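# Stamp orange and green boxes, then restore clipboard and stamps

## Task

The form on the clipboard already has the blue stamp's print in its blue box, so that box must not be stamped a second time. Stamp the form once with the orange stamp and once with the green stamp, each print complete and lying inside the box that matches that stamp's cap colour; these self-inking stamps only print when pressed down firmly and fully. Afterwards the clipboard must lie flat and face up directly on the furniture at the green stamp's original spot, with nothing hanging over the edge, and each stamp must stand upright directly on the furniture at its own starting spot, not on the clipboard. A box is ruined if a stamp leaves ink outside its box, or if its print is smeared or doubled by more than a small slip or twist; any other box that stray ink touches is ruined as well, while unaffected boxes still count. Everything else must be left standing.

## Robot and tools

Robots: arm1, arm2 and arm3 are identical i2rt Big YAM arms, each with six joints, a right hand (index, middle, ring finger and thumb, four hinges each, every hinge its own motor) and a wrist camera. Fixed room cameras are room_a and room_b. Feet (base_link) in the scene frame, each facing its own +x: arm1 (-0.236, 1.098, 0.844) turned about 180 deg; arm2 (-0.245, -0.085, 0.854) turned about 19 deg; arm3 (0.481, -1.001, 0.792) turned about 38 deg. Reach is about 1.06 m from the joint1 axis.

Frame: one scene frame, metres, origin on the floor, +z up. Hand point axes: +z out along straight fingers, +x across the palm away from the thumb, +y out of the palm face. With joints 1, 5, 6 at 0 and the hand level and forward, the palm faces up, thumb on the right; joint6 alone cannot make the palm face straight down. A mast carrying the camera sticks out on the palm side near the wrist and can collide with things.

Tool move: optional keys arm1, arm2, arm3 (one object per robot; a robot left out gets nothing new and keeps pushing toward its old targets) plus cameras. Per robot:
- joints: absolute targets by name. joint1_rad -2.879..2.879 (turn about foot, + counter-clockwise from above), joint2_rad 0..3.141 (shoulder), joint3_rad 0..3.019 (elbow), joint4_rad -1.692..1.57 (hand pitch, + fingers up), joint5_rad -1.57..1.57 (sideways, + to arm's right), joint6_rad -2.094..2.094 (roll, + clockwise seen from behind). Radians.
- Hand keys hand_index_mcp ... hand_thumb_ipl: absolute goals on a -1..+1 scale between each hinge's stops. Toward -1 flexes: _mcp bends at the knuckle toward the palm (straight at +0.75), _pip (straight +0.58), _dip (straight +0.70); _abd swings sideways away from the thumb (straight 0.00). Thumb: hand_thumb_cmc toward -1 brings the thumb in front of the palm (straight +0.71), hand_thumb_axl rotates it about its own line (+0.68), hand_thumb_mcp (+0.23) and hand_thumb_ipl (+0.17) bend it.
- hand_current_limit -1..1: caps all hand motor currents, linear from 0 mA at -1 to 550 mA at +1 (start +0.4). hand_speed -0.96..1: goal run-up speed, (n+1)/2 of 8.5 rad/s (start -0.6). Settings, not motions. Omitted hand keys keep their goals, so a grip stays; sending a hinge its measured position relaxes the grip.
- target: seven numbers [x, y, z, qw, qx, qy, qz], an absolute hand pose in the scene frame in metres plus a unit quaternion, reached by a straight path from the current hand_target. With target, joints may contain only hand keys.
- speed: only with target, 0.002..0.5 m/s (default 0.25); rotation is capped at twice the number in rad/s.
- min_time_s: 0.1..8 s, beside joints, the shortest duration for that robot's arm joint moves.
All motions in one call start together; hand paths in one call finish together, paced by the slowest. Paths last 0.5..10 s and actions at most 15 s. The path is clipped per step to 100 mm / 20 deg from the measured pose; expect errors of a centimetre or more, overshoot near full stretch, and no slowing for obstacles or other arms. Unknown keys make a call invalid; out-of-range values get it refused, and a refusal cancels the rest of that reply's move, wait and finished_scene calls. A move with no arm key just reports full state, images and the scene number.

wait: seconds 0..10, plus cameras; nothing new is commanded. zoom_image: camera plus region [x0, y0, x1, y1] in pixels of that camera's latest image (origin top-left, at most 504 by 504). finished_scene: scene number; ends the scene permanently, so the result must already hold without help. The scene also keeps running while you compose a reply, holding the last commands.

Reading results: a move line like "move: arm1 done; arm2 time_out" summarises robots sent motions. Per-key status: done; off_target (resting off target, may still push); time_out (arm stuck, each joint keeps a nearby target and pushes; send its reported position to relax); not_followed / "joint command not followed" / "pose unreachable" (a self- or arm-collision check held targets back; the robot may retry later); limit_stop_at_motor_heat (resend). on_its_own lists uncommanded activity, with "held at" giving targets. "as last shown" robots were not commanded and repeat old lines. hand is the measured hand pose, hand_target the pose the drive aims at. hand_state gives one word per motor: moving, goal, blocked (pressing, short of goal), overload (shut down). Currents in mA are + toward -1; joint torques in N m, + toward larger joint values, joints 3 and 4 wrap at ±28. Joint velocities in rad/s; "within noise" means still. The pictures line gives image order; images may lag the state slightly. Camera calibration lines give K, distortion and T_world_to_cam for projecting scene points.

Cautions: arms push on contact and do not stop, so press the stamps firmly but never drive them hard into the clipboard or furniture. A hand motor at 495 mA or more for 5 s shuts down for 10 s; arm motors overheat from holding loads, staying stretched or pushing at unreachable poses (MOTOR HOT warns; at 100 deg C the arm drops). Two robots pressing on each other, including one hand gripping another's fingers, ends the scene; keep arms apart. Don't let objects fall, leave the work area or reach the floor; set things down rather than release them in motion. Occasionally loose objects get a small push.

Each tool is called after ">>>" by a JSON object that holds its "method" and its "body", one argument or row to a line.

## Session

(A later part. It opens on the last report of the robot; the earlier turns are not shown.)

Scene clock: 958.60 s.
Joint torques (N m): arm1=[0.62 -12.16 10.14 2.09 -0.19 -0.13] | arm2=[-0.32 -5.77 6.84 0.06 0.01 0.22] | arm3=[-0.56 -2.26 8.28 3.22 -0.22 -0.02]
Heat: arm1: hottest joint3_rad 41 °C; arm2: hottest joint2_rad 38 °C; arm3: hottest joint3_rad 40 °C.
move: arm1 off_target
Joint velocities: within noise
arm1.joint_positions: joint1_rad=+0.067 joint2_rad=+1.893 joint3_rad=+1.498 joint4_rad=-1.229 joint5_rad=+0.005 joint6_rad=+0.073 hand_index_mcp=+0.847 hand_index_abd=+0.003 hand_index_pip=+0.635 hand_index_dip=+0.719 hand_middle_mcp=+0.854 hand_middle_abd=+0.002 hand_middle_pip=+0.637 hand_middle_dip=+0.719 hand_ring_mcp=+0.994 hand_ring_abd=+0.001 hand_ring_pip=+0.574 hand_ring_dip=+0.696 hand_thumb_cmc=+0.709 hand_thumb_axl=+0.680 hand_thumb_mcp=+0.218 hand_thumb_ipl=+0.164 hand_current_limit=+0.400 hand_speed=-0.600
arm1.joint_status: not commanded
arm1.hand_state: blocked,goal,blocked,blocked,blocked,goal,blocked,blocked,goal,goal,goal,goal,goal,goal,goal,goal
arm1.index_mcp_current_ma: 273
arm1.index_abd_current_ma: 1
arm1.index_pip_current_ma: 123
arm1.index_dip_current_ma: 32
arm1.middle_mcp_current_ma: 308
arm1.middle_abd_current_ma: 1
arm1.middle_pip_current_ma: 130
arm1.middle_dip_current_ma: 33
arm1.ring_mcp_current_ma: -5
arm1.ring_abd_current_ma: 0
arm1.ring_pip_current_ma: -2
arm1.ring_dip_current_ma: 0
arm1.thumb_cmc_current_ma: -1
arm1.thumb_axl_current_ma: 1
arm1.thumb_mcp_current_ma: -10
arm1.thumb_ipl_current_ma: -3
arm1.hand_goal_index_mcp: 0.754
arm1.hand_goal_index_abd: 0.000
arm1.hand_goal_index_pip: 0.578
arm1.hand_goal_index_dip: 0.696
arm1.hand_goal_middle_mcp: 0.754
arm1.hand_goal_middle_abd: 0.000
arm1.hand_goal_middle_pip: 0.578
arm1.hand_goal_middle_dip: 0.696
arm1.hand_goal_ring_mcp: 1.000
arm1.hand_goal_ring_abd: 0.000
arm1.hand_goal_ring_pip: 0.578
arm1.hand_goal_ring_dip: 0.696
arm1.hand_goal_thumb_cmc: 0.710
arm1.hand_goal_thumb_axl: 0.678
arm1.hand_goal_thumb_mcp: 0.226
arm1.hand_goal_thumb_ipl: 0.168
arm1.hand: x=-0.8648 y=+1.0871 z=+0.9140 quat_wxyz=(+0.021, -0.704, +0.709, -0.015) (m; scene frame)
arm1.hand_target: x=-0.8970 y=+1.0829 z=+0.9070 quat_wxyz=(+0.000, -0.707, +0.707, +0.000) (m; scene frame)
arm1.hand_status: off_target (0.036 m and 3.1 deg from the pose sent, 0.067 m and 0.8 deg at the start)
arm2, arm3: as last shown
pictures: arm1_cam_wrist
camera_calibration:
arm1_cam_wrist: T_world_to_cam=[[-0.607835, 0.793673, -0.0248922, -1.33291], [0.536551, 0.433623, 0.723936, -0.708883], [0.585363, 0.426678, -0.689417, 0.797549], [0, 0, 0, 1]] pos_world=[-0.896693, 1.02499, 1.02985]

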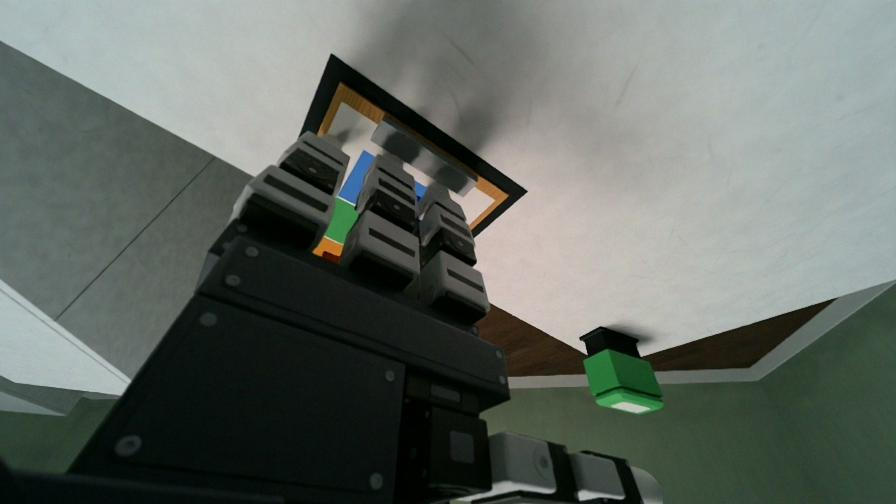

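>>> {"method": "move", "body": {
  "arm1": {"target": [-0.900, 1.083, 0.926, 0, 0.7071, -0.7071, 0], "speed": 0.05},
  "cameras": ["arm1_cam_wrist"]
}}

Scene clock: 963.27 s.
Joint torques (N m): arm1=[0.56 -14.33 10.85 1.07 -0.18 -0.13] | arm2=[-0.38 -5.66 6.87 0.1 0.01 0.22] | arm3=[-0.62 -2.67 8.12 3.06 -0.25 -0.08]
Heat: arm1: hottest joint3_rad 42 °C; arm2: hottest joint2_rad 38 °C; arm3: hottest joint3_rad 40 °C.
move: arm1 off_target
Joint velocities: within noise
arm1.joint_positions: joint1_rad=+0.067 joint2_rad=+1.903 joint3_rad=+1.516 joint4_rad=-1.252 joint5_rad=+0.005 joint6_rad=+0.073 hand_index_mcp=+0.847 hand_index_abd=+0.003 hand_index_pip=+0.635 hand_index_dip=+0.719 hand_middle_mcp=+0.854 hand_middle_abd=+0.002 hand_middle_pip=+0.637 hand_middle_dip=+0.719 hand_ring_mcp=+0.994 hand_ring_abd=+0.001 hand_ring_pip=+0.574 hand_ring_dip=+0.696 hand_thumb_cmc=+0.709 hand_thumb_axl=+0.680 hand_thumb_mcp=+0.218 hand_thumb_ipl=+0.164 hand_current_limit=+0.400 hand_speed=-0.600
arm1.joint_status: not commanded
arm1.hand_state: blocked,goal,blocked,blocked,blocked,goal,blocked,blocked,goal,goal,goal,goal,goal,goal,goal,goal
arm1.index_mcp_current_ma: 273
arm1.index_abd_current_ma: 1
arm1.index_pip_current_ma: 123
arm1.index_dip_current_ma: 32
arm1.middle_mcp_current_ma: 308
arm1.middle_abd_current_ma: 1
arm1.middle_pip_current_ma: 130
arm1.middle_dip_current_ma: 33
arm1.ring_mcp_current_ma: -5
arm1.ring_abd_current_ma: 0
arm1.ring_pip_current_ma: -2
arm1.ring_dip_current_ma: 0
arm1.thumb_cmc_current_ma: -1
arm1.thumb_axl_current_ma: 1
arm1.thumb_mcp_current_ma: -10
arm1.thumb_ipl_current_ma: -3
arm1.hand_goal_index_mcp: 0.754
arm1.hand_goal_index_abd: 0.000
arm1.hand_goal_index_pip: 0.578
arm1.hand_goal_index_dip: 0.696
arm1.hand_goal_middle_mcp: 0.754
arm1.hand_goal_middle_abd: 0.000
arm1.hand_goal_middle_pip: 0.578
arm1.hand_goal_middle_dip: 0.696
arm1.hand_goal_ring_mcp: 1.000
arm1.hand_goal_ring_abd: 0.000
arm1.hand_goal_ring_pip: 0.578
arm1.hand_goal_ring_dip: 0.696
arm1.hand_goal_thumb_cmc: 0.710
arm1.hand_goal_thumb_axl: 0.678
arm1.hand_goal_thumb_mcp: 0.226
arm1.hand_goal_thumb_ipl: 0.168
arm1.hand: x=-0.8657 y=+1.0870 z=+0.9138 quat_wxyz=(+0.027, -0.704, +0.709, -0.020) (m; scene frame)
arm1.hand_target: x=-0.8975 y=+1.0829 z=+0.9272 quat_wxyz=(+0.000, -0.707, +0.707, +0.000) (m; scene frame)
arm1.hand_status: off_target (0.037 m and 3.9 deg from the pose sent, 0.037 m and 3.1 deg at the start)
arm2: as last shown
arm3.joint_positions: joint1_rad=+0.309 joint2_rad=+0.926 joint3_rad=+0.271 joint4_rad=+0.150 joint5_rad=-0.370 joint6_rad=-0.208 hand_index_mcp=+0.759 hand_index_abd=+0.001 hand_index_pip=+0.577 hand_index_dip=+0.696 hand_middle_mcp=+0.759 hand_middle_abd=+0.001 hand_middle_pip=+0.577 hand_middle_dip=+0.696 hand_ring_mcp=+0.760 hand_ring_abd=+0.001 hand_ring_pip=+0.577 hand_ring_dip=+0.696 hand_thumb_cmc=+0.719 hand_thumb_axl=+0.677 hand_thumb_mcp=+0.225 hand_thumb_ipl=+0.168 hand_current_limit=+0.400 hand_speed=-0.600
arm3.joint_status: not commanded
arm3.hand_state: goal,goal,goal,goal,goal,goal,goal,goal,goal,goal,goal,goal,goal,goal,goal,goal
arm3.index_mcp_current_ma: 2
arm3.index_abd_current_ma: 0
arm3.index_pip_current_ma: 0
arm3.index_dip_current_ma: 0
arm3.middle_mcp_current_ma: 2
arm3.middle_abd_current_ma: 0
arm3.middle_pip_current_ma: 0
arm3.middle_dip_current_ma: 0
arm3.ring_mcp_current_ma: 2
arm3.ring_abd_current_ma: 0
arm3.ring_pip_current_ma: 0
arm3.ring_dip_current_ma: 0
arm3.thumb_cmc_current_ma: 2
arm3.thumb_axl_current_ma: 0
arm3.thumb_mcp_current_ma: 0
arm3.thumb_ipl_current_ma: 0
arm3.hand_goal_index_mcp: 0.754
arm3.hand_goal_index_abd: 0.000
arm3.hand_goal_index_pip: 0.576
arm3.hand_goal_index_dip: 0.696
arm3.hand_goal_middle_mcp: 0.754
arm3.hand_goal_middle_abd: 0.000
arm3.hand_goal_middle_pip: 0.576
arm3.hand_goal_middle_dip: 0.696
arm3.hand_goal_ring_mcp: 0.754
arm3.hand_goal_ring_abd: 0.000
arm3.hand_goal_ring_pip: 0.576
arm3.hand_goal_ring_dip: 0.696
arm3.hand_goal_thumb_cmc: 0.714
arm3.hand_goal_thumb_axl: 0.678
arm3.hand_goal_thumb_mcp: 0.226
arm3.hand_goal_thumb_ipl: 0.168
arm3.hand: x=+0.6566 y=-0.6347 z=+0.9960 quat_wxyz=(+0.049, +0.069, +0.849, +0.522) (m; scene frame)
arm3.hand_target: x=+0.6600 y=-0.6374 z=+0.9905 quat_wxyz=(+0.048, +0.077, +0.849, +0.521) (m; scene frame)
arm3.hand_status: not commanded
pictures: arm1_cam_wrist
camera_calibration:
arm1_cam_wrist: T_world_to_cam=[[-0.607393, 0.793701, -0.0333514, -1.32531], [0.525459, 0.432894, 0.732458, -0.724877], [0.595791, 0.427365, -0.679995, 0.7977], [0, 0, 0, 1]] pos_world=[-0.899355, 1.02479, 1.02917]

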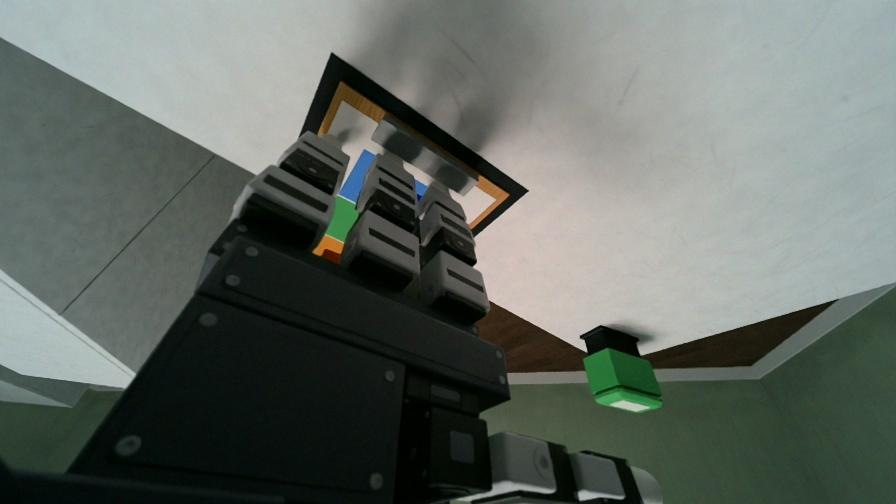

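>>> {"method": "move", "body": {
  "arm1": {"target": [-0.905, 1.083, 0.940, 0, 0.7071, -0.7071, 0], "speed": 0.05},
  "cameras": ["arm1_cam_wrist"]
}}

Scene clock: 970.77 s.
Joint torques (N m): arm1=[0.5 -15.91 11.59 0.79 -0.18 -0.13] | arm2=[-0.21 -5.95 6.9 0.03 0.01 0.21] | arm3=[-1.32 -2.49 8.1 2.97 -0.16 0]
Heat: arm1: hottest joint3_rad 42 °C; arm2: hottest joint2_rad 37 °C; arm3: hottest joint3_rad 40 °C.
move: arm1 off_target
Joint velocities: within noise
arm1.joint_positions: joint1_rad=+0.067 joint2_rad=+1.919 joint3_rad=+1.541 joint4_rad=-1.283 joint5_rad=+0.005 joint6_rad=+0.073 hand_index_mcp=+0.840 hand_index_abd=+0.003 hand_index_pip=+0.635 hand_index_dip=+0.719 hand_middle_mcp=+0.848 hand_middle_abd=+0.002 hand_middle_pip=+0.637 hand_middle_dip=+0.719 hand_ring_mcp=+0.994 hand_ring_abd=+0.001 hand_ring_pip=+0.574 hand_ring_dip=+0.696 hand_thumb_cmc=+0.709 hand_thumb_axl=+0.680 hand_thumb_mcp=+0.218 hand_thumb_ipl=+0.164 hand_current_limit=+0.400 hand_speed=-0.600
arm1.joint_status: not commanded
arm1.hand_state: blocked,goal,blocked,blocked,blocked,goal,blocked,blocked,goal,goal,goal,goal,goal,goal,goal,goal
arm1.index_mcp_current_ma: 245
arm1.index_abd_current_ma: 1
arm1.index_pip_current_ma: 123
arm1.index_dip_current_ma: 32
arm1.middle_mcp_current_ma: 280
arm1.middle_abd_current_ma: 1
arm1.middle_pip_current_ma: 130
arm1.middle_dip_current_ma: 33
arm1.ring_mcp_current_ma: -5
arm1.ring_abd_current_ma: 0
arm1.ring_pip_current_ma: -2
arm1.ring_dip_current_ma: 0
arm1.thumb_cmc_current_ma: -1
arm1.thumb_axl_current_ma: 1
arm1.thumb_mcp_current_ma: -10
arm1.thumb_ipl_current_ma: -3
arm1.hand_goal_index_mcp: 0.754
arm1.hand_goal_index_abd: 0.000
arm1.hand_goal_index_pip: 0.578
arm1.hand_goal_index_dip: 0.696
arm1.hand_goal_middle_mcp: 0.754
arm1.hand_goal_middle_abd: 0.000
arm1.hand_goal_middle_pip: 0.578
arm1.hand_goal_middle_dip: 0.696
arm1.hand_goal_ring_mcp: 1.000
arm1.hand_goal_ring_abd: 0.000
arm1.hand_goal_ring_pip: 0.578
arm1.hand_goal_ring_dip: 0.696
arm1.hand_goal_thumb_cmc: 0.710
arm1.hand_goal_thumb_axl: 0.678
arm1.hand_goal_thumb_mcp: 0.226
arm1.hand_goal_thumb_ipl: 0.168
arm1.hand: x=-0.8669 y=+1.0869 z=+0.9128 quat_wxyz=(+0.035, -0.704, +0.709, -0.028) (m; scene frame)
arm1.hand_target: x=-0.9015 y=+1.0830 z=+0.9416 quat_wxyz=(+0.000, -0.707, +0.707, +0.000) (m; scene frame)
arm1.hand_status: off_target (0.047 m and 5.1 deg from the pose sent, 0.047 m and 3.9 deg at the start)
arm2, arm3: as last shown
pictures: arm1_cam_wrist
camera_calibration:
arm1_cam_wrist: T_world_to_cam=[[-0.60658, 0.793737, -0.0451867, -1.31457], [0.50972, 0.431892, 0.74408, -0.746706], [0.610119, 0.428311, -0.666561, 0.796922], [0, 0, 0, 1]] pos_world=[-0.903001, 1.02459, 1.0274]

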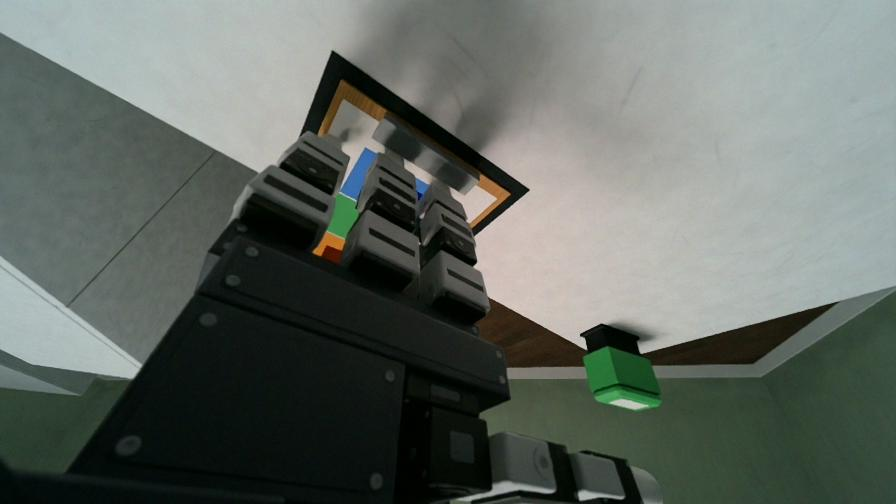

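>>> {"method": "move", "body": {
  "arm1": {"target": [-0.91, 1.083, 0.960, 0, 0.7071, -0.7071, 0], "speed": 0.05},
  "cameras": ["arm1_cam_wrist"]
}}

Scene clock: 973.67 s.
Joint torques (N m): arm1=[0.5 -16.62 10.37 -0.32 -0.08 -0.14] | arm2=[-0.32 -5.71 6.9 0.09 0.02 0.22] | arm3=[-0.67 -2.9 8.08 3.04 -0.16 -0.08]
Heat: arm1: hottest joint3_rad 42 °C; arm2: hottest joint2_rad 37 °C; arm3: hottest joint3_rad 40 °C.
move: arm1 off_target
Joint velocities: within noise
arm1.joint_positions: joint1_rad=+0.067 joint2_rad=+1.927 joint3_rad=+1.620 joint4_rad=-1.306 joint5_rad=+0.002 joint6_rad=+0.073 hand_index_mcp=+0.754 hand_index_abd=+0.003 hand_index_pip=+0.580 hand_index_dip=+0.699 hand_middle_mcp=+0.754 hand_middle_abd=+0.002 hand_middle_pip=+0.580 hand_middle_dip=+0.698 hand_ring_mcp=+0.994 hand_ring_abd=+0.001 hand_ring_pip=+0.574 hand_ring_dip=+0.696 hand_thumb_cmc=+0.709 hand_thumb_axl=+0.680 hand_thumb_mcp=+0.218 hand_thumb_ipl=+0.164 hand_current_limit=+0.400 hand_speed=-0.600
arm1.joint_status: not commanded
arm1.hand_state: goal,goal,goal,goal,goal,goal,goal,goal,goal,goal,goal,goal,goal,goal,goal,goal
arm1.index_mcp_current_ma: 0
arm1.index_abd_current_ma: 1
arm1.index_pip_current_ma: 1
arm1.index_dip_current_ma: 1
arm1.middle_mcp_current_ma: 0
arm1.middle_abd_current_ma: 1
arm1.middle_pip_current_ma: 1
arm1.middle_dip_current_ma: 1
arm1.ring_mcp_current_ma: -5
arm1.ring_abd_current_ma: 0
arm1.ring_pip_current_ma: -2
arm1.ring_dip_current_ma: 0
arm1.thumb_cmc_current_ma: -1
arm1.thumb_axl_current_ma: 1
arm1.thumb_mcp_current_ma: -10
arm1.thumb_ipl_current_ma: -3
arm1.hand_goal_index_mcp: 0.754
arm1.hand_goal_index_abd: 0.000
arm1.hand_goal_index_pip: 0.578
arm1.hand_goal_index_dip: 0.696
arm1.hand_goal_middle_mcp: 0.754
arm1.hand_goal_middle_abd: 0.000
arm1.hand_goal_middle_pip: 0.578
arm1.hand_goal_middle_dip: 0.696
arm1.hand_goal_ring_mcp: 1.000
arm1.hand_goal_ring_abd: 0.000
arm1.hand_goal_ring_pip: 0.578
arm1.hand_goal_ring_dip: 0.696
arm1.hand_goal_thumb_cmc: 0.710
arm1.hand_goal_thumb_axl: 0.678
arm1.hand_goal_thumb_mcp: 0.226
arm1.hand_goal_thumb_ipl: 0.168
arm1.hand: x=-0.8907 y=+1.0850 z=+0.9402 quat_wxyz=(+0.016, -0.704, +0.710, -0.012) (m; scene frame)
arm1.hand_target: x=-0.9088 y=+1.0830 z=+0.9604 quat_wxyz=(+0.000, -0.707, +0.707, +0.001) (m; scene frame)
arm1.hand_status: off_target (0.028 m and 2.4 deg from the pose sent, 0.064 m and 5.1 deg at the start)
arm2, arm3: as last shown
pictures: arm1_cam_wrist
camera_calibration:
arm1_cam_wrist: T_world_to_cam=[[-0.608015, 0.793667, -0.0202651, -1.35085], [0.544987, 0.435794, 0.716291, -0.700738], [0.577328, 0.424471, -0.697507, 0.834501], [0, 0, 0, 1]] pos_world=[-0.921223, 1.02328, 1.05663]

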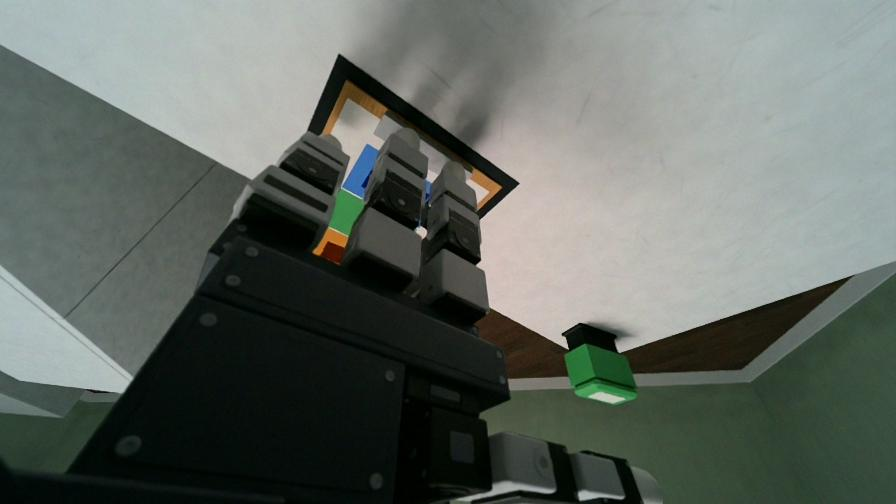

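>>> {"method": "move", "body": {
  "arm1": {"target": [-0.80, 1.09, 1.02, 0, 0.7071, -0.7071, 0], "speed": 0.2, "joints": {"hand_ring_mcp": 0.754}}
}}

>>> {"method": "move", "body": {
  "arm1": {"target": [-0.58, 1.09, 0.99, 0, 0.7071, -0.7071, 0], "speed": 0.2},
  "cameras": ["arm1_cam_wrist", "room_a"]
}}

Scene clock: 985.70 s.
Joint torques (N m): arm1=[0.5 -14.86 6.37 -0.25 -0.08 -0.14] | arm2=[-0.38 -5.77 6.93 0.08 0.01 0.2] | arm3=[-1.26 -2.96 8.08 3.08 -0.23 -0.01]
Heat: arm1: hottest joint3_rad 43 °C; arm2: hottest joint2_rad 37 °C; arm3: hottest joint3_rad 40 °C.
move: arm1 done
Joint velocities: within noise
arm1.joint_positions: joint1_rad=+0.067 joint2_rad=+1.634 joint3_rad=+1.406 joint4_rad=-1.346 joint5_rad=+0.002 joint6_rad=+0.073 hand_index_mcp=+0.753 hand_index_abd=+0.003 hand_index_pip=+0.580 hand_index_dip=+0.699 hand_middle_mcp=+0.753 hand_middle_abd=+0.002 hand_middle_pip=+0.580 hand_middle_dip=+0.698 hand_ring_mcp=+0.753 hand_ring_abd=+0.001 hand_ring_pip=+0.575 hand_ring_dip=+0.696 hand_thumb_cmc=+0.709 hand_thumb_axl=+0.680 hand_thumb_mcp=+0.218 hand_thumb_ipl=+0.164 hand_current_limit=+0.400 hand_speed=-0.600
arm1.joint_status: all done
arm1.hand_state: goal,goal,goal,goal,goal,goal,goal,goal,goal,goal,goal,goal,goal,goal,goal,goal
arm1.index_mcp_current_ma: 0
arm1.index_abd_current_ma: 1
arm1.index_pip_current_ma: 1
arm1.index_dip_current_ma: 1
arm1.middle_mcp_current_ma: 0
arm1.middle_abd_current_ma: 1
arm1.middle_pip_current_ma: 1
arm1.middle_dip_current_ma: 1
arm1.ring_mcp_current_ma: 0
arm1.ring_abd_current_ma: 0
arm1.ring_pip_current_ma: -2
arm1.ring_dip_current_ma: 0
arm1.thumb_cmc_current_ma: -1
arm1.thumb_axl_current_ma: 1
arm1.thumb_mcp_current_ma: -10
arm1.thumb_ipl_current_ma: -3
arm1.hand_goal_index_mcp: 0.754
arm1.hand_goal_index_abd: 0.000
arm1.hand_goal_index_pip: 0.578
arm1.hand_goal_index_dip: 0.696
arm1.hand_goal_middle_mcp: 0.754
arm1.hand_goal_middle_abd: 0.000
arm1.hand_goal_middle_pip: 0.578
arm1.hand_goal_middle_dip: 0.696
arm1.hand_goal_ring_mcp: 0.754
arm1.hand_goal_ring_abd: 0.000
arm1.hand_goal_ring_pip: 0.578
arm1.hand_goal_ring_dip: 0.696
arm1.hand_goal_thumb_cmc: 0.710
arm1.hand_goal_thumb_axl: 0.678
arm1.hand_goal_thumb_mcp: 0.226
arm1.hand_goal_thumb_ipl: 0.168
arm1.hand: x=-0.8042 y=+1.0906 z=+1.0143 quat_wxyz=(+0.002, -0.704, +0.710, +0.000) (m; scene frame)
arm1.hand_target: x=-0.8000 y=+1.0899 z=+1.0199 quat_wxyz=(+0.000, -0.707, +0.707, +0.000) (m; scene frame)
arm1.hand_status: done (0.007 m and 0.5 deg from the pose sent, 0.121 m and 2.4 deg at the start)
arm2, arm3: as last shown
pictures: none

Scene clock: 987.53 s.
Joint torques (N m): arm1=[1.14 -6.36 6.24 -0.18 -0.01 0.03] | arm2=[-0.32 -5.77 6.93 0.02 0.01 0.22] | arm3=[-0.15 -2.67 8.14 2.99 -0.24 -0.07]
Heat: arm1: hottest joint3_rad 43 °C; arm2: hottest joint2_rad 37 °C; arm3: hottest joint3_rad 40 °C.
move: arm1 done
Joint velocities: within noise
arm1.joint_positions: joint1_rad=+0.113 joint2_rad=+1.063 joint3_rad=+0.793 joint4_rad=-1.300 joint5_rad=+0.001 joint6_rad=+0.110 hand_index_mcp=+0.753 hand_index_abd=+0.003 hand_index_pip=+0.580 hand_index_dip=+0.699 hand_middle_mcp=+0.753 hand_middle_abd=+0.002 hand_middle_pip=+0.580 hand_middle_dip=+0.698 hand_ring_mcp=+0.753 hand_ring_abd=+0.001 hand_ring_pip=+0.575 hand_ring_dip=+0.696 hand_thumb_cmc=+0.709 hand_thumb_axl=+0.680 hand_thumb_mcp=+0.218 hand_thumb_ipl=+0.164 hand_current_limit=+0.400 hand_speed=-0.600
arm1.joint_status: not commanded
arm1.hand_state: goal,goal,goal,goal,goal,goal,goal,goal,goal,goal,goal,goal,goal,goal,goal,goal
arm1.index_mcp_current_ma: 0
arm1.index_abd_current_ma: 1
arm1.index_pip_current_ma: 1
arm1.index_dip_current_ma: 1
arm1.middle_mcp_current_ma: 0
arm1.middle_abd_current_ma: 1
arm1.middle_pip_current_ma: 1
arm1.middle_dip_current_ma: 1
arm1.ring_mcp_current_ma: 0
arm1.ring_abd_current_ma: 0
arm1.ring_pip_current_ma: -2
arm1.ring_dip_current_ma: 0
arm1.thumb_cmc_current_ma: -1
arm1.thumb_axl_current_ma: 1
arm1.thumb_mcp_current_ma: -10
arm1.thumb_ipl_current_ma: -3
arm1.hand_goal_index_mcp: 0.754
arm1.hand_goal_index_abd: 0.000
arm1.hand_goal_index_pip: 0.578
arm1.hand_goal_index_dip: 0.696
arm1.hand_goal_middle_mcp: 0.754
arm1.hand_goal_middle_abd: 0.000
arm1.hand_goal_middle_pip: 0.578
arm1.hand_goal_middle_dip: 0.696
arm1.hand_goal_ring_mcp: 0.754
arm1.hand_goal_ring_abd: 0.000
arm1.hand_goal_ring_pip: 0.578
arm1.hand_goal_ring_dip: 0.696
arm1.hand_goal_thumb_cmc: 0.710
arm1.hand_goal_thumb_axl: 0.678
arm1.hand_goal_thumb_mcp: 0.226
arm1.hand_goal_thumb_ipl: 0.168
arm1.hand: x=-0.5843 y=+1.0917 z=+0.9888 quat_wxyz=(+0.000, -0.708, +0.707, +0.000) (m; scene frame)
arm1.hand_target: x=-0.5801 y=+1.0900 z=+0.9899 quat_wxyz=(+0.000, -0.707, +0.707, +0.000) (m; scene frame)
arm1.hand_status: done (0.005 m and 0.1 deg from the pose sent, 0.225 m and 0.5 deg at the start)
arm2, arm3: as last shown
pictures: arm1_cam_wrist, room_a
camera_calibration:
arm1_cam_wrist: T_world_to_cam=[[-0.615674, 0.788, 0.00104087, -1.18824], [0.569765, 0.444251, 0.691382, -0.875653], [0.544347, 0.426259, -0.722489, 0.692219], [0, 0, 0, 1]] pos_world=[-0.609458, 1.03028, 1.10677]

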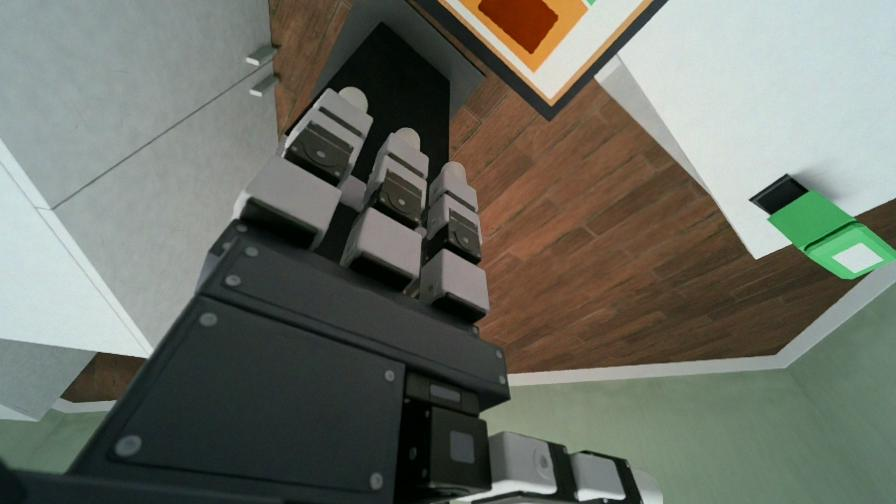

